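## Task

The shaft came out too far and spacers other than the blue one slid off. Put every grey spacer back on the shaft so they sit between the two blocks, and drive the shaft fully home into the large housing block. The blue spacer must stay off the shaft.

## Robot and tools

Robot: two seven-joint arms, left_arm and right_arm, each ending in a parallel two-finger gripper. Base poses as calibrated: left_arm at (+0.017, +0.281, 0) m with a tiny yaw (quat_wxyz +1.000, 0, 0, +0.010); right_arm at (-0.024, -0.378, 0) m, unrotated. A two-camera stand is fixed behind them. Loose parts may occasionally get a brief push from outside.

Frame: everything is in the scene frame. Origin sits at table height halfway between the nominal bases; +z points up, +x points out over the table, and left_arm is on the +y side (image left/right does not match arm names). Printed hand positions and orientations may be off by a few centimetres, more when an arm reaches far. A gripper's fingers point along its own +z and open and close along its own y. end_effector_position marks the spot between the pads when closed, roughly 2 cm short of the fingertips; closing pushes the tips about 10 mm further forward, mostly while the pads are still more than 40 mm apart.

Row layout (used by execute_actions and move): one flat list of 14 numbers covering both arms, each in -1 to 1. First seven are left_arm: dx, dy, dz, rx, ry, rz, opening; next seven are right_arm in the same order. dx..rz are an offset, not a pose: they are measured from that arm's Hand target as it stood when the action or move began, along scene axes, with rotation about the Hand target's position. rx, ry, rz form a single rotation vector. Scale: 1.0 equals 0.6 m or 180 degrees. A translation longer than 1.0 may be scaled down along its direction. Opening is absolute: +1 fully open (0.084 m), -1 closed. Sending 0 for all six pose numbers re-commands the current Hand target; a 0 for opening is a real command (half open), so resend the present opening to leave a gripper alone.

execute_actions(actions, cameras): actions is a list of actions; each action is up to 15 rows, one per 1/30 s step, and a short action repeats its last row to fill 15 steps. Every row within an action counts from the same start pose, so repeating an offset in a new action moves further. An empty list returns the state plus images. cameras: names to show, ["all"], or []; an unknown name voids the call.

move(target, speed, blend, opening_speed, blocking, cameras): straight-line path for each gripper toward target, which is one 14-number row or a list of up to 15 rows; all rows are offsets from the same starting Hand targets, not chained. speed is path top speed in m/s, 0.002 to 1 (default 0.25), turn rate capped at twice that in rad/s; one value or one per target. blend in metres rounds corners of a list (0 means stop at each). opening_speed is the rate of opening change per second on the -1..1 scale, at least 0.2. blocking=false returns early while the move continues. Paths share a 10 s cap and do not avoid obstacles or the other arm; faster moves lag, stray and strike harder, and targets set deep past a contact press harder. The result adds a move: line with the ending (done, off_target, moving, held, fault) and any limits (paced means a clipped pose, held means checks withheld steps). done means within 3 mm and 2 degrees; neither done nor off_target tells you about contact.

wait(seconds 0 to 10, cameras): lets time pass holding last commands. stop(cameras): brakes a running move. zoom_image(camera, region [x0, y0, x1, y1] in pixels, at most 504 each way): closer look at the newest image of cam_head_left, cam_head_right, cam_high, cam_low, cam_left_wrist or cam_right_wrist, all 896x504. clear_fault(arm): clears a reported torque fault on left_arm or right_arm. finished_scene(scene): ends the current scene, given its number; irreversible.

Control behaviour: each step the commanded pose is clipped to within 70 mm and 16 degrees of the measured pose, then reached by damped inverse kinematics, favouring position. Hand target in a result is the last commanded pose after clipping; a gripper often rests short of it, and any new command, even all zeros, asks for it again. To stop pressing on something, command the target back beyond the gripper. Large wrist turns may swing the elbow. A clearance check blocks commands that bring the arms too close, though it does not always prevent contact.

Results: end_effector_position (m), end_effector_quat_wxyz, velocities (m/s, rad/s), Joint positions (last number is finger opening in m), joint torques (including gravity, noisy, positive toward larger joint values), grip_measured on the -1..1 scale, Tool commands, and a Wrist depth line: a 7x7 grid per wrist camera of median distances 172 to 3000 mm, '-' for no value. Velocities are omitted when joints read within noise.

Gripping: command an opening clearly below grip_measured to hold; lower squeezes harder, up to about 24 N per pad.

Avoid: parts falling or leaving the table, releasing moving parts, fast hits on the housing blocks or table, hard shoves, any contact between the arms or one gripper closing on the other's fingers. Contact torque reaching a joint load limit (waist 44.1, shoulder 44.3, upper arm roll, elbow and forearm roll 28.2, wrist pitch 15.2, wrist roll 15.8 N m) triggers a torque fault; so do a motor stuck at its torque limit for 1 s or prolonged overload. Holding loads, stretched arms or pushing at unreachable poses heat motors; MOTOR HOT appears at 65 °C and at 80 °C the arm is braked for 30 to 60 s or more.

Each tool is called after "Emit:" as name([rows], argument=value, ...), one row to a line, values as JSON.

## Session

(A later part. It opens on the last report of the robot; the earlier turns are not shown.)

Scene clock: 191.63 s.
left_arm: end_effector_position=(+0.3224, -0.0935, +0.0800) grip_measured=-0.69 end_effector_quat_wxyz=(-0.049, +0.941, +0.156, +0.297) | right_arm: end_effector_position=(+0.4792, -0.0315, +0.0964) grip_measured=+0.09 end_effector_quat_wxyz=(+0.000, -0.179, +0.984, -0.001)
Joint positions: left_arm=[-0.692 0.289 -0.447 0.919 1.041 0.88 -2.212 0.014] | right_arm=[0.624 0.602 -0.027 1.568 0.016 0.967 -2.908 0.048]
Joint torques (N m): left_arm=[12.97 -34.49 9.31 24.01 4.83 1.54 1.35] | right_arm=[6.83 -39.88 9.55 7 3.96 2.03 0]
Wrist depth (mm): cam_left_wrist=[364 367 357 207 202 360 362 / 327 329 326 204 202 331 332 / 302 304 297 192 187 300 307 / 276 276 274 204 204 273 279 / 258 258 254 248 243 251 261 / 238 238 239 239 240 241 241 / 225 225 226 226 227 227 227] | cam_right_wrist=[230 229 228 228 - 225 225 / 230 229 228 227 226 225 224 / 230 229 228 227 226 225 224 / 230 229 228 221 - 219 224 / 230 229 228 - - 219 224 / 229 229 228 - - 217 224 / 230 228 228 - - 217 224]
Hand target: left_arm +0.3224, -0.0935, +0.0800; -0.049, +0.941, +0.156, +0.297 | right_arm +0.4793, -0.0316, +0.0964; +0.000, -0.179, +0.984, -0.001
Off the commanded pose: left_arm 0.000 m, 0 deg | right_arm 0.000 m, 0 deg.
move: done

Emit:
move([
  [-0.0016,-0.0005,0,0,0,0,-0.4,0,0,0,0,0,0,-0.2],
  [-0.095,-0.0325,0.1,0,0,0,-0.4,0,0,0,0,0,0,-0.2],
], speed=0.12, cameras=["cam_left_wrist"])

Emit:
zoom_image(camera="cam_left_wrist", region=[400, 0, 620, 180])

Scene clock: 193.97 s.
left_arm: end_effector_position=(+0.2654, -0.1130, +0.1399) grip_measured=-0.42 end_effector_quat_wxyz=(-0.049, +0.941, +0.156, +0.297) | right_arm: end_effector_position=(+0.4793, -0.0316, +0.0964) grip_measured=+0.09 end_effector_quat_wxyz=(+0.000, -0.179, +0.984, -0.001)
Joint positions: left_arm=[-0.752 0.146 -0.544 0.93 0.839 1.019 -2.137 0.026] | right_arm=[0.624 0.602 -0.027 1.568 0.016 0.967 -2.908 0.048]
Joint torques (N m): left_arm=[-2.76 -29.25 -2.06 17.59 -0.29 -0.37 0.95] | right_arm=[4.79 -31.28 5.17 14.44 1.27 -2.29 -0.19]
Wrist depth (mm): cam_left_wrist=[465 467 455 288 325 458 473 / 415 417 418 288 397 422 422 / 384 386 377 281 281 389 381 / 350 350 351 319 339 354 355 / 328 327 322 323 323 325 332 / 303 303 304 304 299 305 306 / 286 285 286 287 282 289 288] | cam_right_wrist=[230 229 228 227 226 225 225 / 230 229 228 227 226 225 224 / 230 229 228 227 225 225 224 / 229 228 228 221 - 219 224 / 229 228 228 - - 219 224 / 229 228 228 - - 216 224 / 229 228 227 - - 217 223]
Hand target: left_arm +0.2654, -0.1130, +0.1400; -0.049, +0.941, +0.156, +0.297 | right_arm +0.4793, -0.0316, +0.0964; +0.000, -0.179, +0.984, -0.001
Off the commanded pose: left_arm 0.000 m, 0 deg | right_arm 0.000 m, 0 deg.
move: done
Images, in order (width x height): cam_left_wrist 896x504.

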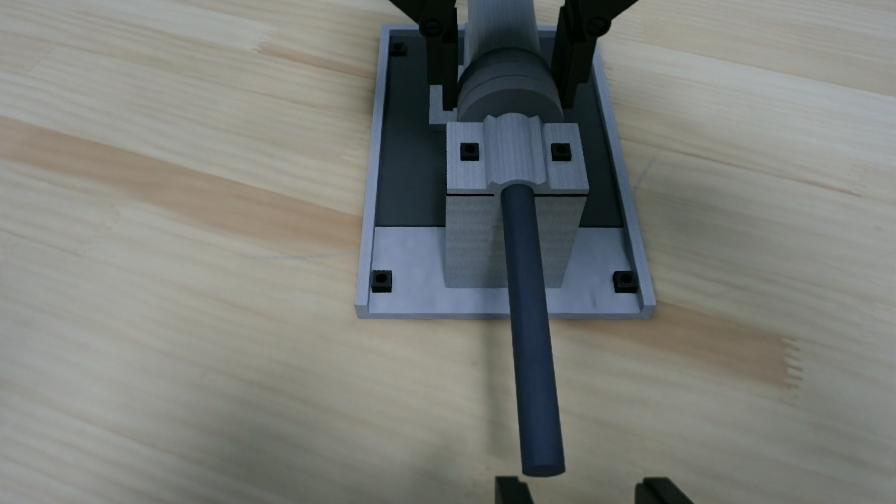

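Scaled by 2.291 from the camera's 896x504 image, which has a finer 1280x720 frame.

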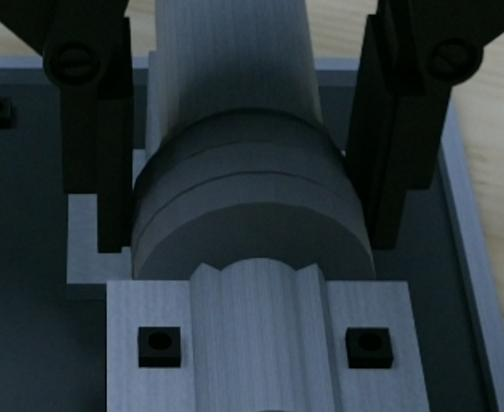

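Emit:
move([
  [0.095,0.0325,-0.1,0,0,0,-0.4,0,0,0,0,0,0,-0.2],
  [0.095,0.0325,-0.1,0,0,0,-0.85,0,0,0,0,0,0,-0.2],
  [0.0997,0.0341,-0.1,0,0,0,-0.85,0,0,0,0,0,0,-0.2],
], speed=[0.12,0.05,0.01], cameras=["cam_left_wrist"])

Emit:
zoom_image(camera="cam_left_wrist", region=[450, 0, 610, 110])

Scene clock: 197.23 s.
left_arm: end_effector_position=(+0.3251, -0.0926, +0.0799) grip_measured=-0.69 end_effector_quat_wxyz=(-0.049, +0.941, +0.156, +0.297) | right_arm: end_effector_position=(+0.4794, -0.0315, +0.0964) grip_measured=+0.09 end_effector_quat_wxyz=(+0.000, -0.179, +0.984, -0.001)
Joint positions: left_arm=[-0.688 0.29 -0.445 0.919 1.043 0.877 -2.209 0.014] | right_arm=[0.624 0.602 -0.027 1.568 0.016 0.966 -2.908 0.048]
Joint torques (N m): left_arm=[11.49 -31.74 7.7 24.79 4.4 0.16 1.29] | right_arm=[5.99 -32.78 5.82 12.43 1.62 0.06 0.04]
Wrist depth (mm): cam_left_wrist=[366 366 359 206 200 361 363 / 327 328 321 204 202 331 332 / 303 304 297 191 188 299 307 / 276 276 274 198 199 273 280 / 258 259 254 248 243 254 261 / 238 239 239 238 239 239 241 / 225 226 225 226 227 227 227] | cam_right_wrist=[230 229 228 227 226 225 224 / 230 229 228 227 226 225 224 / 230 229 228 227 226 225 224 / 230 228 228 221 - 219 224 / 230 229 228 - - 219 224 / 229 228 228 - - 217 224 / 229 228 228 - - 217 224]
Hand target: left_arm +0.3252, -0.0925, +0.0800; -0.049, +0.941, +0.156, +0.297 | right_arm +0.4793, -0.0316, +0.0964; +0.000, -0.179, +0.984, -0.001
Off the commanded pose: left_arm 0.000 m, 0 deg | right_arm 0.000 m, 0 deg.
move: done
Images, in order (width x height): cam_left_wrist 896x504.

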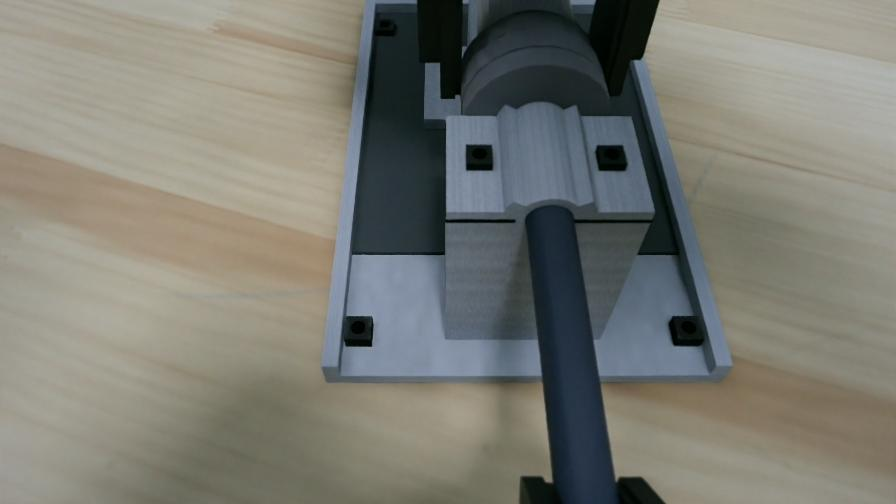

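Scaled by 3.150 from the camera's 896x504 image, which has a finer 1280x720 frame.

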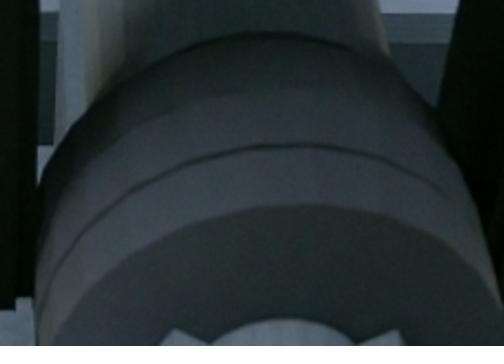

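Emit:
move(target=[0.0063,0.0022,0,0,0,0,-0.85,0,0,0,0,0,0,-0.2], speed=0.01, cameras=["cam_left_wrist"])

Emit:
zoom_image(camera="cam_left_wrist", region=[450, 0, 610, 110])

Scene clock: 198.13 s.
left_arm: end_effector_position=(+0.3290, -0.0912, +0.0800) grip_measured=-0.69 end_effector_quat_wxyz=(-0.049, +0.941, +0.156, +0.297) | right_arm: end_effector_position=(+0.4793, -0.0316, +0.0964) grip_measured=+0.09 end_effector_quat_wxyz=(+0.000, -0.179, +0.984, -0.001)
Joint positions: left_arm=[-0.683 0.291 -0.44 0.921 1.047 0.872 -2.203 0.014] | right_arm=[0.624 0.602 -0.027 1.568 0.016 0.967 -2.908 0.048]
Joint torques (N m): left_arm=[10.14 -32.05 6.26 24.23 4.12 0.28 1.4] | right_arm=[8.24 -36.08 7.06 10.57 1.5 1.25 0.07]
Wrist depth (mm): cam_left_wrist=[366 366 357 200 202 362 361 / 327 329 321 202 199 332 332 / 303 304 298 188 188 299 307 / 276 276 273 191 183 273 279 / 258 259 254 243 243 254 262 / 238 239 239 238 239 239 241 / 225 225 226 226 227 228 228] | cam_right_wrist=[230 229 228 227 226 225 224 / 230 229 228 227 226 225 224 / 230 229 228 227 226 225 224 / 229 229 228 221 - 219 224 / 230 229 228 - - 219 224 / 229 229 228 - - 217 224 / 229 228 227 - - 217 224]
Hand target: left_arm +0.3290, -0.0912, +0.0800; -0.049, +0.941, +0.156, +0.297 | right_arm +0.4793, -0.0316, +0.0964; +0.000, -0.179, +0.984, -0.001
Off the commanded pose: left_arm 0.000 m, 0 deg | right_arm 0.000 m, 0 deg.
move: done
Images, in order (width x height): cam_left_wrist 896x504.

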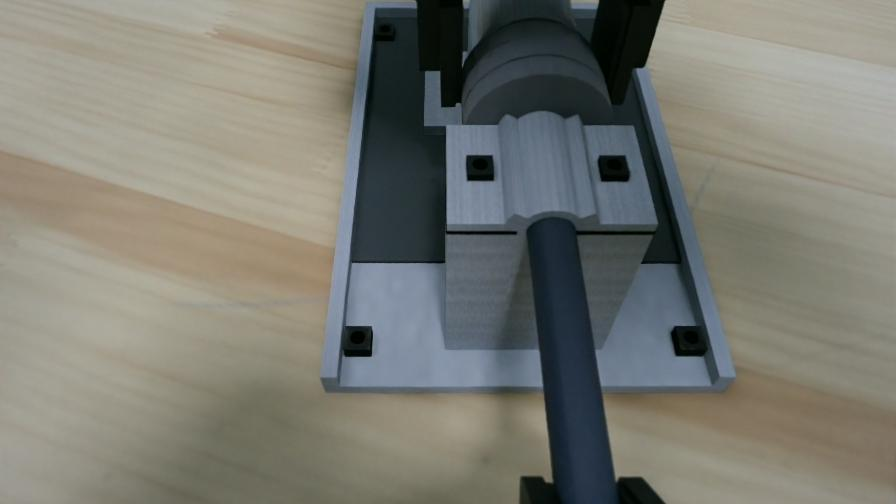

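Scaled by 3.150 from the camera's 896x504 image, which has a finer 1280x720 frame.

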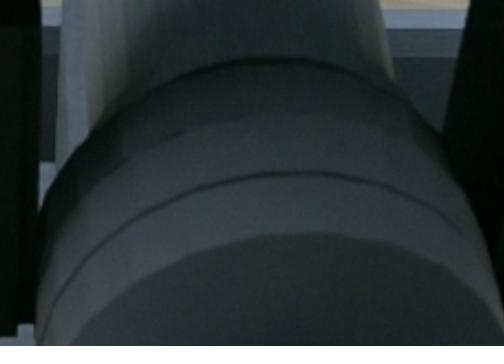

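Emit:
move([
  [-0.0016,-0.0005,0,0,0,0,-0.4,0,0,0,0,0,0,-0.2],
  [-0.095,-0.0325,0.1,0,0,0,-0.4,0,0,0,0,0,0,-0.2],
], speed=0.15, cameras=["cam_left_wrist"])

Emit:
zoom_image(camera="cam_left_wrist", region=[400, 0, 620, 180])

Scene clock: 200.07 s.
left_arm: end_effector_position=(+0.2721, -0.1107, +0.1399) grip_measured=-0.42 end_effector_quat_wxyz=(-0.049, +0.941, +0.156, +0.297) | right_arm: end_effector_position=(+0.4793, -0.0316, +0.0964) grip_measured=+0.09 end_effector_quat_wxyz=(+0.000, -0.179, +0.984, -0.001)
Joint positions: left_arm=[-0.742 0.145 -0.537 0.928 0.845 1.009 -2.127 0.026] | right_arm=[0.624 0.602 -0.027 1.568 0.016 0.967 -2.908 0.048]
Joint torques (N m): left_arm=[-2.75 -29.64 -1.96 17.55 -0.32 -0.26 0.95] | right_arm=[9.57 -36.84 6.75 13.05 1.28 -2.02 0.45]
Wrist depth (mm): cam_left_wrist=[467 467 453 286 314 458 474 / 415 417 418 286 398 421 423 / 384 386 377 274 281 389 381 / 350 352 352 294 338 353 355 / 328 328 322 323 322 324 332 / 303 303 303 304 299 305 307 / 285 286 287 286 283 288 288] | cam_right_wrist=[230 229 228 228 227 225 225 / 230 229 228 227 226 225 224 / 229 228 228 227 226 225 224 / 230 229 228 221 - 219 224 / 229 229 227 - - 219 224 / 229 228 228 - - 217 224 / 229 228 227 - - 217 224]
Hand target: left_arm +0.2720, -0.1107, +0.1400; -0.049, +0.941, +0.156, +0.297 | right_arm +0.4793, -0.0316, +0.0964; +0.000, -0.179, +0.984, -0.001
Off the commanded pose: left_arm 0.000 m, 0 deg | right_arm 0.000 m, 0 deg.
move: done
Images, in order (width x height): cam_left_wrist 896x504.

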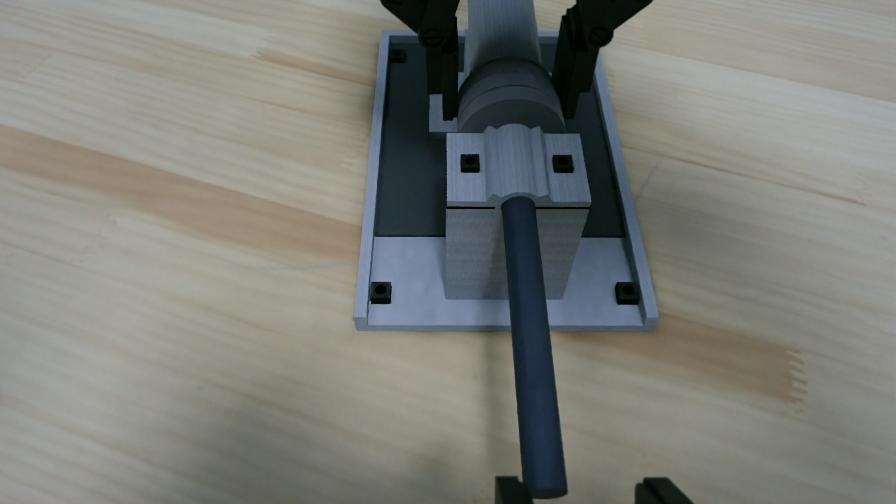

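Scaled by 2.291 from the camera's 896x504 image, which has a finer 1280x720 frame.

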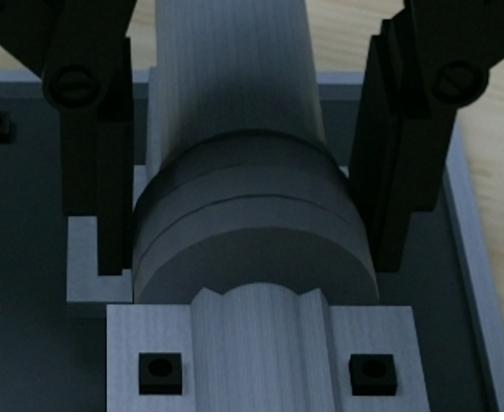

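Emit:
zoom_image(camera="cam_left_wrist", region=[440, 50, 520, 140])

Emit:
zoom_image(camera="cam_left_wrist", region=[510, 50, 590, 140])

Scaled by 5.600 from the camera's 896x504 image, which has a finer 1280x720 frame.

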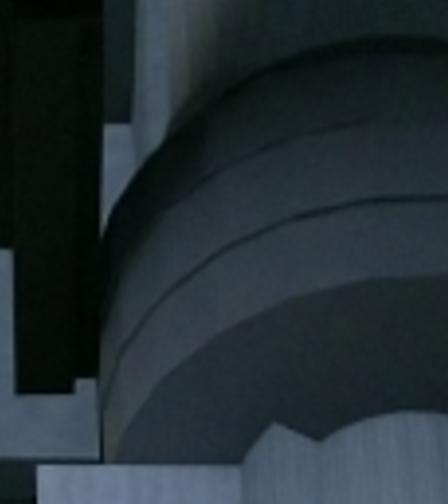

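Scaled by 5.600 from the camera's 896x504 image, which has a finer 1280x720 frame.

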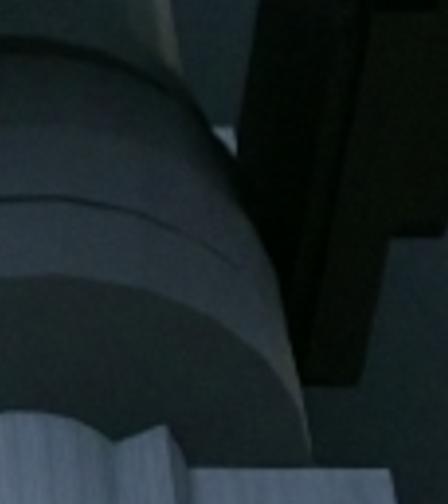

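Emit:
move([
  [0.0833,0.0283,-0.1,0,0,0,-0.4,-0.00043,0.00126,0,0,0,0,-0.2],
  [0.0833,0.0283,-0.1,0,0,0,-0.78,-0.00043,0.00126,0,0,0,0,-0.2],
  [0.0865,0.0294,-0.1,0,0,0,-0.78,-0.00043,0.00126,0,0,0,0,-0.2],
], speed=[0.12,0.05,0.01])

Scene clock: 204.77 s.
left_arm: end_effector_position=(+0.3238, -0.0932, +0.0799) grip_measured=-0.69 end_effector_quat_wxyz=(-0.049, +0.941, +0.156, +0.297) | right_arm: end_effector_position=(+0.4790, -0.0308, +0.0964) grip_measured=+0.09 end_effector_quat_wxyz=(+0.000, -0.179, +0.984, -0.001)
Joint positions: left_arm=[-0.689 0.29 -0.447 0.919 1.042 0.879 -2.21 0.014] | right_arm=[0.625 0.603 -0.027 1.569 0.016 0.967 -2.907 0.048]
Joint torques (N m): left_arm=[10.29 -30.12 6.54 24.34 4.2 -0.71 1.31] | right_arm=[14.97 -32.7 12.41 13.16 4.41 -2.31 0.94]
Wrist depth (mm): cam_left_wrist=[367 368 359 207 201 361 362 / 328 329 321 204 202 331 332 / 303 304 298 192 188 300 307 / 276 276 273 201 201 273 279 / 259 259 253 248 245 254 262 / 239 239 239 238 239 239 241 / 225 226 226 227 227 227 228] | cam_right_wrist=[230 229 228 227 - 225 225 / 230 229 228 227 - 225 224 / 230 229 228 227 - 225 224 / 229 228 221 - - 219 224 / 229 229 228 - - 219 224 / 229 228 228 - - 217 224 / 229 228 219 - - 216 224]
Hand target: left_arm +0.3239, -0.0931, +0.0800; -0.049, +0.941, +0.156, +0.297 | right_arm +0.4790, -0.0308, +0.0964; +0.000, -0.179, +0.984, -0.001
Off the commanded pose: left_arm 0.000 m, 0 deg | right_arm 0.000 m, 0 deg.
move: done

Emit:
move([
  [0.0005,0.00016,0,0,0,0,-0.76,-0.0001,0.0003,0,0,0,0,-0.2],
  [0.001,0.0003,0,0,0,0,-0.76,-0.0001,0.0003,0.0007,0,0,0,-0.2],
  [0.0015,0.0005,0,0,0,0,-0.76,0.0002,-0.0006,0.0007,0,0,0,-0.2],
  [0.002,0.0006,0,0,0,0,-0.76,0.0002,-0.0006,-0.0007,0,0,0,-0.2],
  [0.0025,0.0008,0,0,0,0,-0.76,-0.0001,0.0003,-0.0007,0,0,0,-0.2],
  [0.003,0.001,0,0,0,0,-0.76,-0.0001,0.0003,0.0,0,0,0,-0.2],
], speed=0.004)

Scene clock: 207.37 s.
left_arm: end_effector_position=(+0.3257, -0.0925, +0.0800) grip_measured=-0.69 end_effector_quat_wxyz=(-0.049, +0.941, +0.156, +0.297) | right_arm: end_effector_position=(+0.4790, -0.0307, +0.0962) grip_measured=+0.09 end_effector_quat_wxyz=(+0.000, -0.179, +0.984, -0.001)
Joint positions: left_arm=[-0.687 0.291 -0.445 0.92 1.044 0.877 -2.208 0.014] | right_arm=[0.625 0.603 -0.027 1.57 0.016 0.967 -2.907 0.048]
Joint torques (N m): left_arm=[10.17 -32.25 6.4 23.85 4.13 -0.13 1.32] | right_arm=[17.95 -37.83 13.83 13.15 3.59 -0.2 1.01]
Wrist depth (mm): cam_left_wrist=[367 367 359 205 202 361 362 / 327 328 320 203 202 332 333 / 304 304 297 191 187 299 307 / 276 277 273 197 198 273 280 / 258 259 254 248 243 254 262 / 238 238 239 238 239 239 241 / 225 226 226 226 227 227 227] | cam_right_wrist=[230 229 228 227 - 225 224 / 230 229 228 227 - 225 224 / 230 228 228 227 - 225 224 / 230 229 221 - - 219 224 / 230 228 228 - - 219 224 / 229 228 228 - - 216 224 / 229 228 219 - - 216 224]
Hand target: left_arm +0.3257, -0.0925, +0.0800; -0.049, +0.941, +0.156, +0.297 | right_arm +0.4789, -0.0306, +0.0964; +0.000, -0.179, +0.984, -0.001
Off the commanded pose: left_arm 0.000 m, 0 deg | right_arm 0.000 m, 0 deg.
move: done

Emit:
move([
  [0.0,0.0,0,0,0,0,-0.8,0,0,0,0,0,0,0.05],
  [0.003,0.001,0,0,0,0,-0.8,0,0,0,0,0,0,0.05],
], speed=0.01)

Scene clock: 209.03 s.
left_arm: end_effector_position=(+0.3275, -0.0919, +0.0800) grip_measured=-0.69 end_effector_quat_wxyz=(-0.049, +0.941, +0.156, +0.297) | right_arm: end_effector_position=(+0.4789, -0.0306, +0.0964) grip_measured=+0.09 end_effector_quat_wxyz=(+0.000, -0.179, +0.984, -0.001)
Joint positions: left_arm=[-0.684 0.291 -0.443 0.921 1.046 0.874 -2.205 0.014] | right_arm=[0.625 0.603 -0.027 1.57 0.016 0.967 -2.907 0.048]
Joint torques (N m): left_arm=[10.39 -32.43 6.52 24.98 4.15 0.01 1.31] | right_arm=[18.23 -38.44 14.84 13 4.91 0.06 1.1]
Wrist depth (mm): cam_left_wrist=[367 367 358 203 202 361 363 / 328 328 321 202 201 331 333 / 303 304 298 188 187 300 307 / 276 277 274 194 194 273 279 / 259 258 254 248 243 254 261 / 238 239 239 237 239 239 241 / 226 225 226 226 227 227 227] | cam_right_wrist=[230 229 228 227 - 225 224 / 230 229 228 227 - 225 224 / 230 229 228 227 - 225 224 / 230 229 221 - - 219 224 / 229 229 228 - - 219 224 / 229 228 228 - - 217 224 / 229 228 219 - - 217 224]
Hand target: left_arm +0.3275, -0.0919, +0.0800; -0.049, +0.941, +0.156, +0.297 | right_arm +0.4789, -0.0306, +0.0964; +0.000, -0.179, +0.984, -0.001
Off the commanded pose: left_arm 0.000 m, 0 deg | right_arm 0.000 m, 0 deg.
move: done

Emit:
move([
  [-0.0008,-0.0003,0,0,0,0,-0.8,0,0,0,0,0,0,-0.2],
  [-0.0008,-0.0003,0,0,0,0,-0.8,0.0039,0.0013,0,0,0,0,-0.2],
], speed=0.01, cameras=["cam_left_wrist","cam_right_wrist"])

Emit:
zoom_image(camera="cam_left_wrist", region=[450, 0, 610, 110])

Scene clock: 210.87 s.
left_arm: end_effector_position=(+0.3272, -0.0920, +0.0800) grip_measured=-0.69 end_effector_quat_wxyz=(-0.049, +0.941, +0.156, +0.297) | right_arm: end_effector_position=(+0.4812, -0.0298, +0.0964) grip_measured=+0.09 end_effector_quat_wxyz=(+0.000, -0.179, +0.984, -0.001)
Joint positions: left_arm=[-0.685 0.291 -0.443 0.921 1.045 0.875 -2.206 0.014] | right_arm=[0.624 0.611 -0.027 1.583 0.016 0.972 -2.908 0.048]
Joint torques (N m): left_arm=[-0.79 -33.44 -4.09 16.52 1.14 -2.52 -0.39] | right_arm=[10.33 -33.52 11.37 17.58 4.69 -3.1 -0.29]
Wrist depth (mm): cam_left_wrist=[369 368 360 201 203 362 363 / 329 330 322 202 200 332 334 / 304 305 298 188 189 300 308 / 277 278 275 193 193 274 280 / 259 259 254 243 244 255 262 / 239 239 239 239 239 239 241 / 226 226 226 227 228 227 228] | cam_right_wrist=[230 229 228 227 - 225 225 / 230 229 228 227 - 225 224 / 229 228 228 227 - 225 224 / 229 228 228 - - 219 224 / 229 228 228 - - 218 224 / 229 228 219 - - 216 224 / 229 228 219 - - 216 223]
Hand target: left_arm +0.3270, -0.0921, +0.0800; -0.049, +0.941, +0.156, +0.297 | right_arm +0.4813, -0.0299, +0.0964; +0.000, -0.179, +0.984, -0.001
Off the commanded pose: left_arm 0.000 m, 0 deg | right_arm 0.000 m, 0 deg.
move: done
Images, in order (width x height): cam_left_wrist 896x504, cam_right_wrist 896x504.

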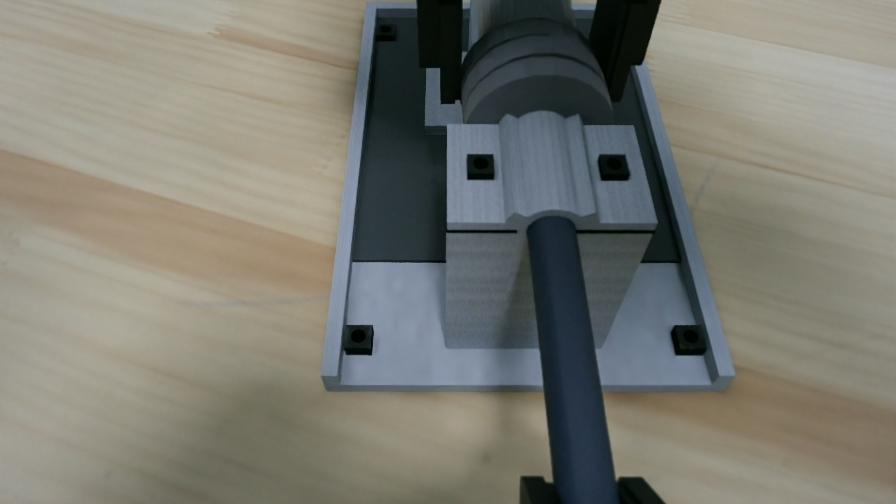

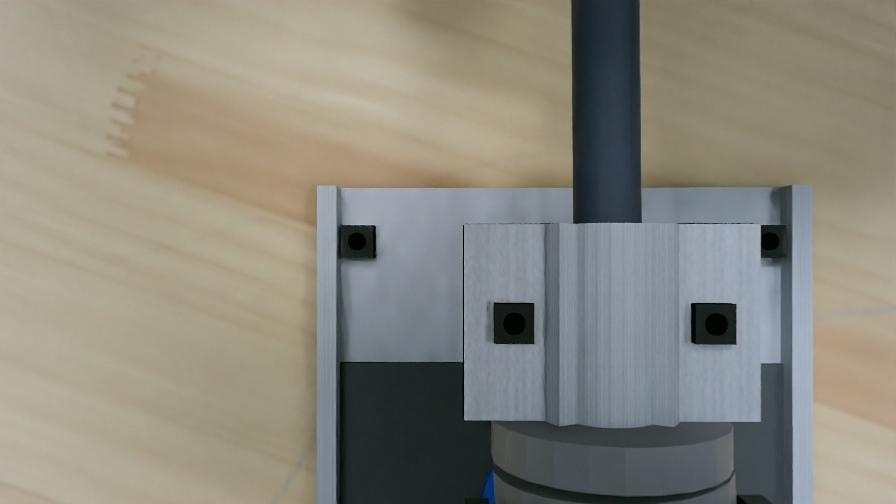

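Scaled by 3.150 from the camera's 896x504 image, which has a finer 1280x720 frame.

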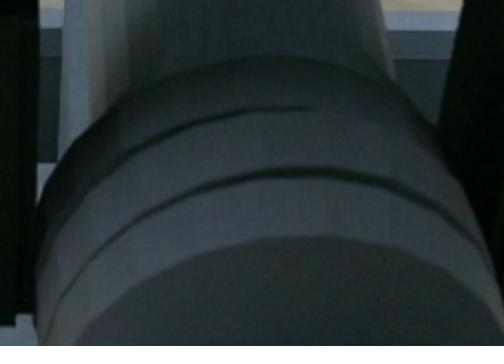

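Emit:
move([
  [0,0,0,0,0,0,-0.4,0.0007,-0.0019,0,0,0,0,0.0],
  [0,0,0,0,0,0,-0.4,-0.0032,-0.0032,0,0,0,0,0.0],
], speed=0.01)

Scene clock: 213.20 s.
left_arm: end_effector_position=(+0.3270, -0.0921, +0.0800) grip_measured=-0.42 end_effector_quat_wxyz=(-0.049, +0.941, +0.156, +0.297) | right_arm: end_effector_position=(+0.4794, -0.0318, +0.0964) grip_measured=+0.09 end_effector_quat_wxyz=(+0.000, -0.179, +0.984, -0.001)
Joint positions: left_arm=[-0.685 0.291 -0.443 0.921 1.045 0.875 -2.206 0.026] | right_arm=[0.624 0.602 -0.027 1.568 0.016 0.967 -2.909 0.048]
Joint torques (N m): left_arm=[1.8 -28.63 -1.42 13.81 -0.27 -0.34 0.37] | right_arm=[9.1 -38.1 4.9 9.97 0.62 -0.82 0.8]
Wrist depth (mm): cam_left_wrist=[367 368 359 201 203 363 363 / 329 329 322 202 201 332 333 / 304 305 298 188 189 300 309 / 276 278 275 193 193 274 281 / 259 259 254 244 244 255 262 / 239 240 239 239 239 240 242 / 226 226 227 227 227 228 228] | cam_right_wrist=[230 229 228 227 226 225 224 / 230 229 228 227 226 225 224 / 230 229 228 227 226 225 224 / 230 229 228 221 - 219 224 / 229 228 228 - - 219 224 / 229 229 228 - - 217 224 / 229 228 227 - - 217 224]
Hand target: left_arm +0.3270, -0.0921, +0.0800; -0.049, +0.941, +0.156, +0.297 | right_arm +0.4794, -0.0318, +0.0964; +0.000, -0.179, +0.984, -0.001
Off the commanded pose: left_arm 0.000 m, 0 deg | right_arm 0.000 m, 0 deg.
move: done

Emit:
move([
  [0,0,0,0,0,0,-0.4,-0.0016,-0.0005,0,0,0,0,0.0],
], speed=0.01)

Emit:
move([
  [0,0,0,0,0,0,-0.4,-0.0016,-0.0005,0,0,0,0,0.0],
], speed=0.01, cameras=["cam_left_wrist","cam_right_wrist"])

Emit:
zoom_image(camera="cam_left_wrist", region=[450, 0, 610, 110])

Scene clock: 214.13 s.
left_arm: end_effector_position=(+0.3270, -0.0921, +0.0800) grip_measured=-0.42 end_effector_quat_wxyz=(-0.049, +0.941, +0.156, +0.297) | right_arm: end_effector_position=(+0.4785, -0.0321, +0.0964) grip_measured=+0.09 end_effector_quat_wxyz=(+0.000, -0.179, +0.984, -0.001)
Joint positions: left_arm=[-0.685 0.291 -0.443 0.921 1.045 0.875 -2.206 0.026] | right_arm=[0.624 0.599 -0.027 1.563 0.016 0.964 -2.908 0.048]
Joint torques (N m): left_arm=[2.1 -28.75 -1.62 13.41 -0.18 -0.22 0.78] | right_arm=[10.37 -39.7 6.37 8.98 1.15 0.59 0.89]
Wrist depth (mm): cam_left_wrist=[368 368 359 201 203 363 364 / 328 329 321 203 200 333 334 / 304 304 298 188 189 300 308 / 276 276 274 193 193 274 280 / 259 259 254 244 244 255 262 / 238 239 239 238 239 240 242 / 226 226 226 227 228 228 228] | cam_right_wrist=[230 229 228 227 226 225 225 / 230 229 228 227 226 225 225 / 230 229 228 227 226 225 224 / 230 228 228 221 - 219 224 / 229 228 228 - - 219 224 / 229 228 228 - - 217 224 / 229 228 228 - - 217 224]
Hand target: left_arm +0.3270, -0.0921, +0.0800; -0.049, +0.941, +0.156, +0.297 | right_arm +0.4784, -0.0321, +0.0964; +0.000, -0.179, +0.984, -0.001
Off the commanded pose: left_arm 0.000 m, 0 deg | right_arm 0.000 m, 0 deg.
move: done

Scene clock: 214.83 s.
left_arm: end_effector_position=(+0.3270, -0.0921, +0.0800) grip_measured=-0.42 end_effector_quat_wxyz=(-0.049, +0.941, +0.156, +0.297) | right_arm: end_effector_position=(+0.4775, -0.0323, +0.0964) grip_measured=+0.09 end_effector_quat_wxyz=(+0.000, -0.179, +0.984, -0.001)
Joint positions: left_arm=[-0.685 0.291 -0.443 0.921 1.045 0.875 -2.206 0.026] | right_arm=[0.625 0.595 -0.027 1.557 0.016 0.962 -2.908 0.048]
Joint torques (N m): left_arm=[1.99 -28.8 -1.77 13.49 -0.23 -0.29 0.83] | right_arm=[11.87 -38.71 8.37 6.73 1.69 2.42 0.96]
Wrist depth (mm): cam_left_wrist=[367 369 359 200 203 362 364 / 329 329 322 202 200 333 334 / 304 305 298 189 189 301 309 / 277 277 274 193 193 274 280 / 259 259 255 244 244 255 262 / 239 239 240 238 239 240 242 / 226 226 226 227 228 228 228] | cam_right_wrist=[230 229 228 227 226 225 225 / 230 229 228 227 227 225 224 / 230 229 228 227 226 225 224 / 230 229 228 221 - 219 224 / 230 229 228 - - 219 224 / 230 228 228 - - 217 224 / 229 228 228 - - 217 224]
Hand target: left_arm +0.3270, -0.0921, +0.0800; -0.049, +0.941, +0.156, +0.297 | right_arm +0.4774, -0.0324, +0.0964; +0.000, -0.179, +0.984, -0.001
Off the commanded pose: left_arm 0.000 m, 0 deg | right_arm 0.000 m, 0 deg.
move: done
Images, in order (width x height): cam_left_wrist 896x504, cam_right_wrist 896x504.

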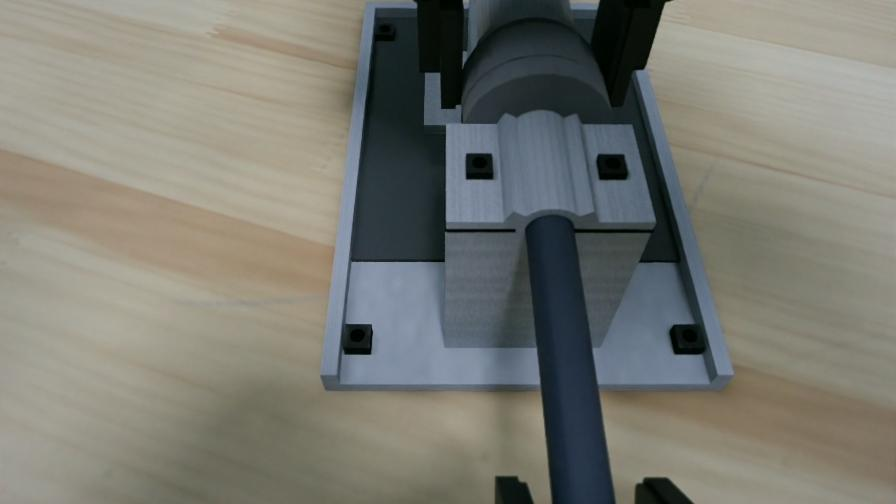

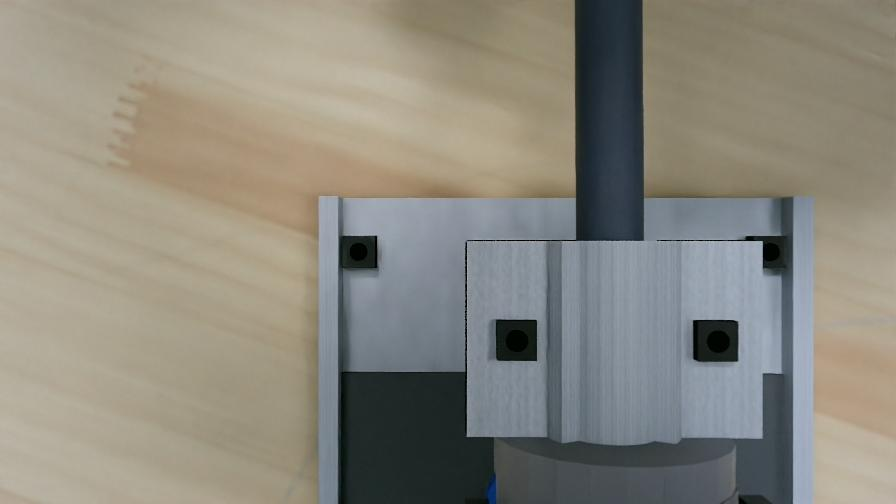

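Scaled by 3.150 from the camera's 896x504 image, which has a finer 1280x720 frame.

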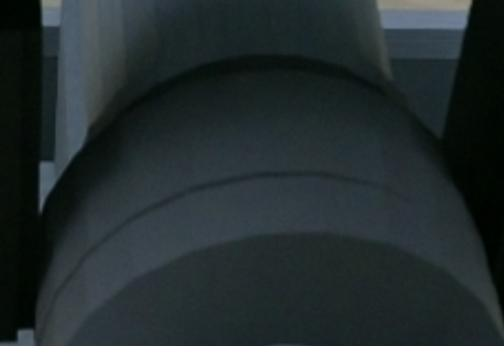

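Emit:
move([
  [-0.0032,-0.001,0,0,0,0,-0.4,0.0005,0.0002,0,0,0,0,-0.15],
  [-0.0032,-0.001,0,0,0,0,-0.85,0.0005,0.0002,0,0,0,0,-0.15],
  [0.003,0.001,0,0,0,0,-0.85,0.0005,0.0002,0,0,0,0,-0.15],
], speed=[0.05,0.05,0.008])

Scene clock: 217.00 s.
left_arm: end_effector_position=(+0.3287, -0.0915, +0.0799) grip_measured=-0.69 end_effector_quat_wxyz=(-0.049, +0.941, +0.156, +0.297) | right_arm: end_effector_position=(+0.4778, -0.0322, +0.0964) grip_measured=+0.09 end_effector_quat_wxyz=(+0.000, -0.179, +0.984, -0.001)
Joint positions: left_arm=[-0.683 0.291 -0.441 0.921 1.047 0.873 -2.204 0.014] | right_arm=[0.625 0.596 -0.027 1.559 0.016 0.963 -2.908 0.048]
Joint torques (N m): left_arm=[9.72 -33.35 6.25 26.51 4.45 -0.75 1.39] | right_arm=[5.75 -31.95 7.11 8.17 3.19 0.92 -0.16]
Wrist depth (mm): cam_left_wrist=[366 367 358 199 201 361 362 / 327 328 320 202 199 331 333 / 303 304 297 187 188 299 308 / 276 276 273 192 193 273 279 / 258 259 254 248 243 253 261 / 238 239 239 238 238 239 241 / 225 225 226 227 227 227 228] | cam_right_wrist=[230 229 228 227 226 225 225 / 230 229 228 227 226 225 225 / 230 229 228 227 226 225 224 / 230 229 228 221 - 219 224 / 230 229 228 - - 219 224 / 230 229 228 - - 217 224 / 230 228 228 - - 217 224]
Hand target: left_arm +0.3288, -0.0915, +0.0800; -0.049, +0.941, +0.156, +0.297 | right_arm +0.4777, -0.0323, +0.0964; +0.000, -0.179, +0.984, -0.001
Off the commanded pose: left_arm 0.000 m, 0 deg | right_arm 0.000 m, 0 deg.
move: done

Emit:
move([
  [0.0004,0.00013,0,0,0,0,-0.8,0,0,0.0007,0,0,0,-0.15],
  [0.0008,0.00027,0,0,0,0,-0.8,0,0,0.0013,0,0,0,-0.15],
  [0.0014,0.00046,0,0,0,0,-0.8,0,0,0,0,0,0,-0.15],
  [0.002,0.0006,0,0,0,0,-0.8,0,0,-0.0007,0,0,0,-0.15],
  [0.0025,0.0008,0,0,0,0,-0.8,0,0,-0.0013,0,0,0,-0.15],
  [0.003,0.001,0,0,0,0,-0.8,0,0,0.0,0,0,0,-0.15],
], speed=0.003)

Scene clock: 219.60 s.
left_arm: end_effector_position=(+0.3306, -0.0909, +0.0800) grip_measured=-0.69 end_effector_quat_wxyz=(-0.049, +0.941, +0.156, +0.297) | right_arm: end_effector_position=(+0.4778, -0.0323, +0.0962) grip_measured=+0.09 end_effector_quat_wxyz=(+0.000, -0.179, +0.984, -0.001)
Joint positions: left_arm=[-0.68 0.292 -0.439 0.922 1.049 0.87 -2.201 0.014] | right_arm=[0.625 0.597 -0.027 1.559 0.016 0.963 -2.908 0.048]
Joint torques (N m): left_arm=[10.12 -33.59 6.3 25.45 4.57 -0.91 1.34] | right_arm=[7.26 -35.82 8.18 9.4 3.05 2.23 -0.05]
Wrist depth (mm): cam_left_wrist=[366 367 358 200 202 361 361 / 327 329 320 202 197 331 332 / 303 304 297 187 188 299 307 / 275 276 274 188 181 273 279 / 258 259 254 243 243 254 262 / 238 239 237 235 236 237 241 / 225 225 226 227 227 227 227] | cam_right_wrist=[230 229 228 227 226 225 225 / 230 229 228 227 226 225 224 / 229 229 228 227 226 225 224 / 229 229 228 221 - 219 224 / 229 228 228 - - 219 224 / 229 228 228 - - 217 224 / 229 228 227 - - 217 224]
Hand target: left_arm +0.3306, -0.0909, +0.0800; -0.049, +0.941, +0.156, +0.297 | right_arm +0.4777, -0.0323, +0.0964; +0.000, -0.179, +0.984, -0.001
Off the commanded pose: left_arm 0.000 m, 0 deg | right_arm 0.000 m, 0 deg.
move: done

Emit:
execute_actions(actions=[], cameras=["cam_left_wrist"])

Emit:
zoom_image(camera="cam_left_wrist", region=[455, 10, 545, 110])

Emit:
zoom_image(camera="cam_left_wrist", region=[530, 10, 620, 110])

Scene clock: 220.63 s.
left_arm: end_effector_position=(+0.3306, -0.0909, +0.0800) grip_measured=-0.69 end_effector_quat_wxyz=(-0.049, +0.941, +0.156, +0.297) | right_arm: end_effector_position=(+0.4777, -0.0323, +0.0964) grip_measured=+0.09 end_effector_quat_wxyz=(+0.000, -0.179, +0.984, -0.001)
Joint positions: left_arm=[-0.68 0.292 -0.439 0.922 1.049 0.87 -2.201 0.014] | right_arm=[0.625 0.596 -0.027 1.559 0.016 0.963 -2.908 0.048]
Joint velocities: within noise
Joint torques (N m): left_arm=[10.24 -39.74 6.27 25.25 4.53 -0.06 1.34] | right_arm=[8.09 -38.82 7.88 9.84 2.49 2.64 -0.16]
Wrist depth (mm): cam_left_wrist=[366 368 358 200 201 361 361 / 328 329 320 201 197 331 331 / 304 303 297 187 187 299 307 / 276 277 274 188 180 273 279 / 258 259 254 243 242 254 261 / 238 239 237 236 237 237 241 / 225 226 226 226 227 227 227] | cam_right_wrist=[230 229 228 227 227 225 225 / 230 229 228 227 226 225 225 / 230 229 228 227 226 225 224 / 230 229 228 221 - 219 224 / 229 228 228 - - 219 224 / 229 229 228 - - 217 224 / 229 228 228 - - 217 224]
Hand target: left_arm +0.3306, -0.0909, +0.0800; -0.049, +0.941, +0.156, +0.297 | right_arm +0.4777, -0.0323, +0.0964; +0.000, -0.179, +0.984, -0.001
Tool commands: left_gripper/opening=-0.8 right_gripper/opening=-0.15
Off the commanded pose: left_arm 0.000 m, 0 deg | right_arm 0.000 m, 0 deg.
Images, in order (width x height): cam_left_wrist 896x504.

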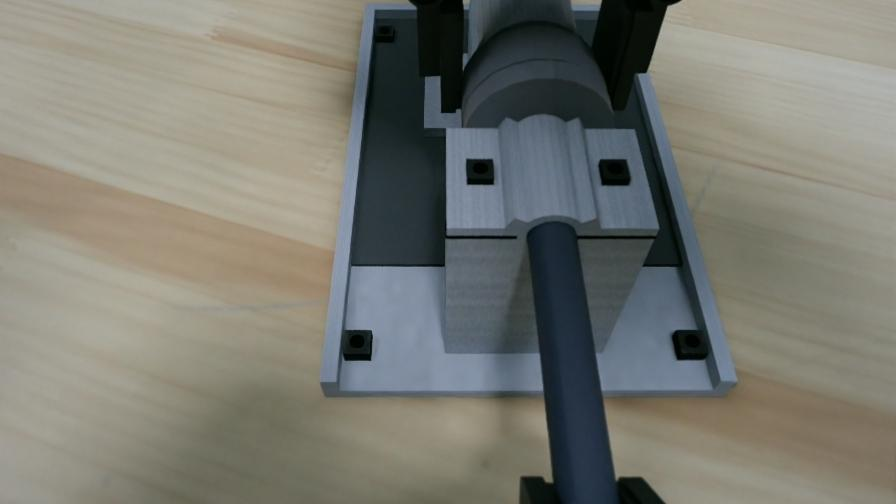

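Scaled by 5.040 from the camera's 896x504 image, which has a finer 1280x720 frame.

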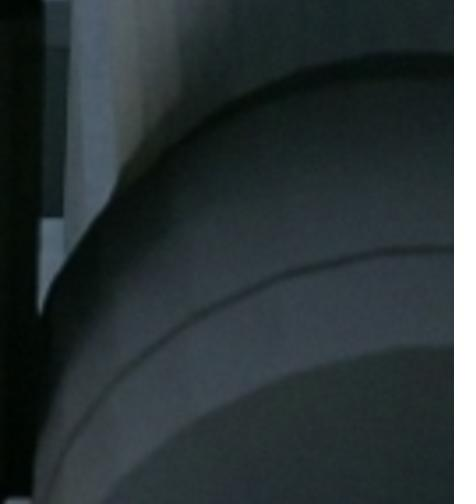

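Scaled by 5.040 from the camera's 896x504 image, which has a finer 1280x720 frame.

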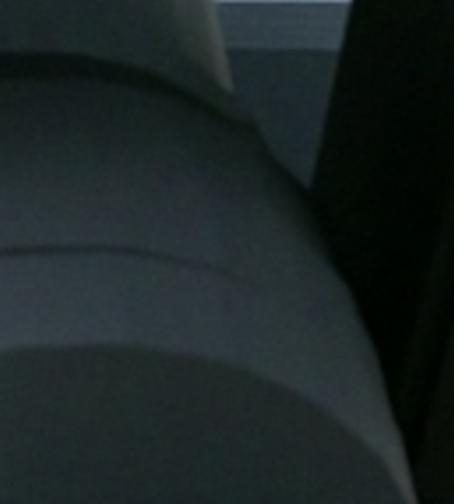

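Emit:
move([
  [-0.0016,-0.0005,0,0,0,0,-0.4,0,0,0,0,0,0,-0.15],
  [-0.1087,-0.0368,0.1,0,0,0,-0.4,0,0,0,0,0,0,-0.15],
], speed=0.2, cameras=["cam_left_wrist"])

Emit:
zoom_image(camera="cam_left_wrist", region=[480, 160, 620, 504])

Scene clock: 222.83 s.
left_arm: end_effector_position=(+0.2654, -0.1129, +0.1399) grip_measured=-0.42 end_effector_quat_wxyz=(-0.049, +0.941, +0.156, +0.297) | right_arm: end_effector_position=(+0.4778, -0.0323, +0.0964) grip_measured=+0.09 end_effector_quat_wxyz=(+0.000, -0.179, +0.984, -0.001)
Joint positions: left_arm=[-0.752 0.146 -0.544 0.93 0.839 1.019 -2.137 0.026] | right_arm=[0.625 0.596 -0.027 1.559 0.016 0.963 -2.908 0.048]
Joint torques (N m): left_arm=[-2.67 -29.25 -1.97 17.58 -0.41 -0.31 0.92] | right_arm=[8.97 -31.29 7.84 9.77 2.16 0.45 -0.02]
Wrist depth (mm): cam_left_wrist=[466 466 455 288 325 459 474 / 416 418 418 288 398 420 422 / 385 384 376 281 280 389 380 / 349 351 352 320 337 355 356 / 328 328 323 324 323 324 331 / 303 303 304 304 299 306 306 / 284 286 286 286 282 287 288] | cam_right_wrist=[230 229 228 228 226 226 225 / 230 229 228 228 226 225 225 / 230 229 228 227 226 225 224 / 229 229 228 221 - 219 224 / 230 229 228 - - 219 224 / 230 229 228 - - 217 224 / 229 229 228 - - 217 224]
Hand target: left_arm +0.2654, -0.1129, +0.1400; -0.049, +0.941, +0.156, +0.297 | right_arm +0.4777, -0.0323, +0.0964; +0.000, -0.179, +0.984, -0.001
Off the commanded pose: left_arm 0.000 m, 0 deg | right_arm 0.000 m, 0 deg.
move: done
Images, in order (width x height): cam_left_wrist 896x504.

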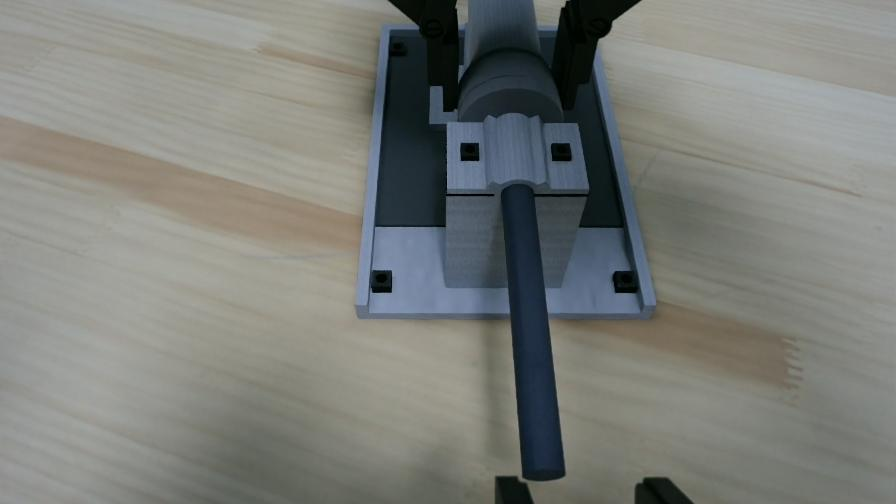

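Scaled by 1.465 from the camera's 896x504 image, which has a finer 1280x720 frame.

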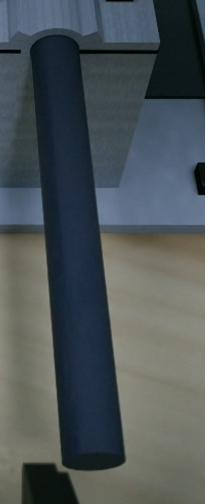

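Emit:
move([
  [0.0977,0.0332,-0.1,0,0,0,-0.4,0,0,0,0,0,0,-0.15],
  [0.0977,0.0332,-0.1,0,0,0,-0.85,0,0,0,0,0,0,-0.15],
  [0.0993,0.0337,-0.1,0,0,0,-0.85,0,0,0,0,0,0,-0.15],
], speed=[0.15,0.05,0.008])

Emit:
move([
  [-0.0008,-0.00027,0,0,0,0,-0.85,0,0,0.0003,0,0,0,-0.2],
  [0.0008,0.00027,0,0,0,0,-0.85,0,0,0.0003,0,0,0,-0.2],
], speed=0.008)

Emit:
move([
  [-0.0008,-0.00027,0,0,0,0,-0.85,0,0,0.0004,0,0,0,-0.2],
  [0.0008,0.00027,0,0,0,0,-0.85,0,0,0.0004,0,0,0,-0.2],
], speed=0.008)

Emit:
move([
  [-0.0008,-0.00027,0,0,0,0,-0.85,0,0,0.0004,0,0,0,-0.2],
  [0.0008,0.00027,0,0,0,0,-0.85,0,0,0.0004,0,0,0,-0.2],
], speed=0.008)

Scene clock: 225.87 s.
left_arm: end_effector_position=(+0.3249, -0.0928, +0.0799) grip_measured=-0.69 end_effector_quat_wxyz=(-0.049, +0.941, +0.156, +0.297) | right_arm: end_effector_position=(+0.4778, -0.0322, +0.0964) grip_measured=+0.09 end_effector_quat_wxyz=(+0.000, -0.179, +0.984, -0.001)
Joint positions: left_arm=[-0.688 0.29 -0.446 0.92 1.043 0.877 -2.209 0.014] | right_arm=[0.625 0.596 -0.027 1.559 0.016 0.963 -2.908 0.048]
Joint torques (N m): left_arm=[7.56 -26.44 4.05 23.54 3.76 -3.15 1.36] | right_arm=[9.54 -31.31 7.54 9.65 1.94 0.67 0.23]
Wrist depth (mm): cam_left_wrist=[366 367 359 204 203 361 363 / 328 328 322 204 203 332 333 / 303 304 298 191 188 299 308 / 276 277 273 198 199 273 280 / 259 259 254 248 244 254 262 / 239 239 239 238 239 239 241 / 225 226 226 226 227 227 228] | cam_right_wrist=[230 229 228 227 227 225 225 / 230 229 228 228 227 225 225 / 229 229 228 227 226 225 224 / 230 229 228 221 - 219 224 / 230 229 228 - - 219 224 / 230 229 228 - - 217 224 / 230 228 228 - - 217 224]
Hand target: left_arm +0.3250, -0.0927, +0.0800; -0.049, +0.941, +0.156, +0.297 | right_arm +0.4777, -0.0323, +0.0964; +0.000, -0.179, +0.984, -0.001
Off the commanded pose: left_arm 0.000 m, 0 deg | right_arm 0.000 m, 0 deg.
move: done

Scene clock: 227.27 s.
left_arm: end_effector_position=(+0.3254, -0.0926, +0.0800) grip_measured=-0.69 end_effector_quat_wxyz=(-0.049, +0.941, +0.156, +0.297) | right_arm: end_effector_position=(+0.4777, -0.0322, +0.0966) grip_measured=+0.09 end_effector_quat_wxyz=(+0.000, -0.179, +0.984, -0.001)
Joint positions: left_arm=[-0.687 0.29 -0.445 0.92 1.044 0.877 -2.208 0.014] | right_arm=[0.625 0.596 -0.027 1.559 0.016 0.964 -2.908 0.048]
Joint torques (N m): left_arm=[8.68 -29.11 5 24.84 3.93 -1.95 1.32] | right_arm=[9.45 -37.91 7.23 10.59 1.78 1.68 0.38]
Wrist depth (mm): cam_left_wrist=[367 368 358 203 203 362 363 / 328 328 320 203 203 333 332 / 303 304 297 191 188 299 307 / 277 277 274 197 198 273 279 / 258 259 254 248 243 254 262 / 238 239 239 238 239 239 241 / 225 226 226 227 227 228 227] | cam_right_wrist=[230 229 228 228 227 225 225 / 230 229 228 228 227 226 225 / 230 229 228 227 226 225 225 / 230 229 228 221 - 219 224 / 230 229 228 - - 219 224 / 230 229 228 - - 217 224 / 230 228 228 - - 217 224]
Hand target: left_arm +0.3255, -0.0926, +0.0800; -0.049, +0.941, +0.156, +0.297 | right_arm +0.4777, -0.0323, +0.0966; +0.000, -0.179, +0.984, -0.001
Off the commanded pose: left_arm 0.000 m, 0 deg | right_arm 0.000 m, 0 deg.
move: done

Scene clock: 228.13 s.
left_arm: end_effector_position=(+0.3258, -0.0925, +0.0800) grip_measured=-0.69 end_effector_quat_wxyz=(-0.049, +0.941, +0.156, +0.297) | right_arm: end_effector_position=(+0.4777, -0.0322, +0.0968) grip_measured=+0.09 end_effector_quat_wxyz=(+0.000, -0.179, +0.984, -0.001)
Joint positions: left_arm=[-0.687 0.29 -0.445 0.92 1.044 0.876 -2.208 0.014] | right_arm=[0.625 0.596 -0.027 1.559 0.016 0.964 -2.908 0.048]
Joint torques (N m): left_arm=[9.51 -30.72 5.84 25.27 4.22 -1.28 1.38] | right_arm=[9.42 -41.25 6.46 11.29 1.79 2.28 0.38]
Wrist depth (mm): cam_left_wrist=[366 368 359 203 202 361 363 / 328 329 321 203 202 331 332 / 303 304 296 191 188 299 307 / 276 277 274 197 197 274 280 / 258 259 254 248 243 255 262 / 238 239 239 238 239 239 241 / 226 226 226 227 227 227 228] | cam_right_wrist=[230 229 228 228 227 226 225 / 230 229 228 228 226 226 225 / 230 229 228 227 226 226 224 / 230 229 228 221 - 219 224 / 230 229 228 - - 219 224 / 230 229 228 - - 217 224 / 230 229 228 - - 217 224]
Hand target: left_arm +0.3260, -0.0924, +0.0800; -0.049, +0.941, +0.156, +0.297 | right_arm +0.4777, -0.0323, +0.0968; +0.000, -0.179, +0.984, -0.001
Off the commanded pose: left_arm 0.000 m, 0 deg | right_arm 0.000 m, 0 deg.
move: done

Scene clock: 229.00 s.
left_arm: end_effector_position=(+0.3263, -0.0923, +0.0800) grip_measured=-0.69 end_effector_quat_wxyz=(-0.049, +0.941, +0.156, +0.297) | right_arm: end_effector_position=(+0.4777, -0.0323, +0.0970) grip_measured=+0.09 end_effector_quat_wxyz=(+0.000, -0.179, +0.984, -0.001)
Joint positions: left_arm=[-0.686 0.291 -0.444 0.92 1.045 0.876 -2.207 0.014] | right_arm=[0.625 0.596 -0.027 1.56 0.016 0.965 -2.908 0.048]
Joint torques (N m): left_arm=[10.83 -31.46 6.88 26.02 4.4 -1.09 1.43] | right_arm=[9.12 -43.43 6.21 12.16 1.58 2.32 0.5]
Wrist depth (mm): cam_left_wrist=[367 367 358 202 202 362 362 / 328 329 321 203 202 331 332 / 303 303 298 190 188 299 307 / 277 276 274 196 197 272 279 / 258 260 254 247 243 254 261 / 239 239 239 238 239 239 241 / 225 225 226 226 227 227 227] | cam_right_wrist=[230 229 228 228 227 226 225 / 230 229 229 228 227 226 225 / 230 229 228 228 226 226 225 / 230 229 228 221 - 220 224 / 230 229 228 - - 219 225 / 230 229 228 - - 217 224 / 230 229 228 - - 217 224]
Hand target: left_arm +0.3264, -0.0922, +0.0800; -0.049, +0.941, +0.156, +0.297 | right_arm +0.4777, -0.0323, +0.0970; +0.000, -0.179, +0.984, -0.001
Off the commanded pose: left_arm 0.000 m, 0 deg | right_arm 0.000 m, 0 deg.
move: done


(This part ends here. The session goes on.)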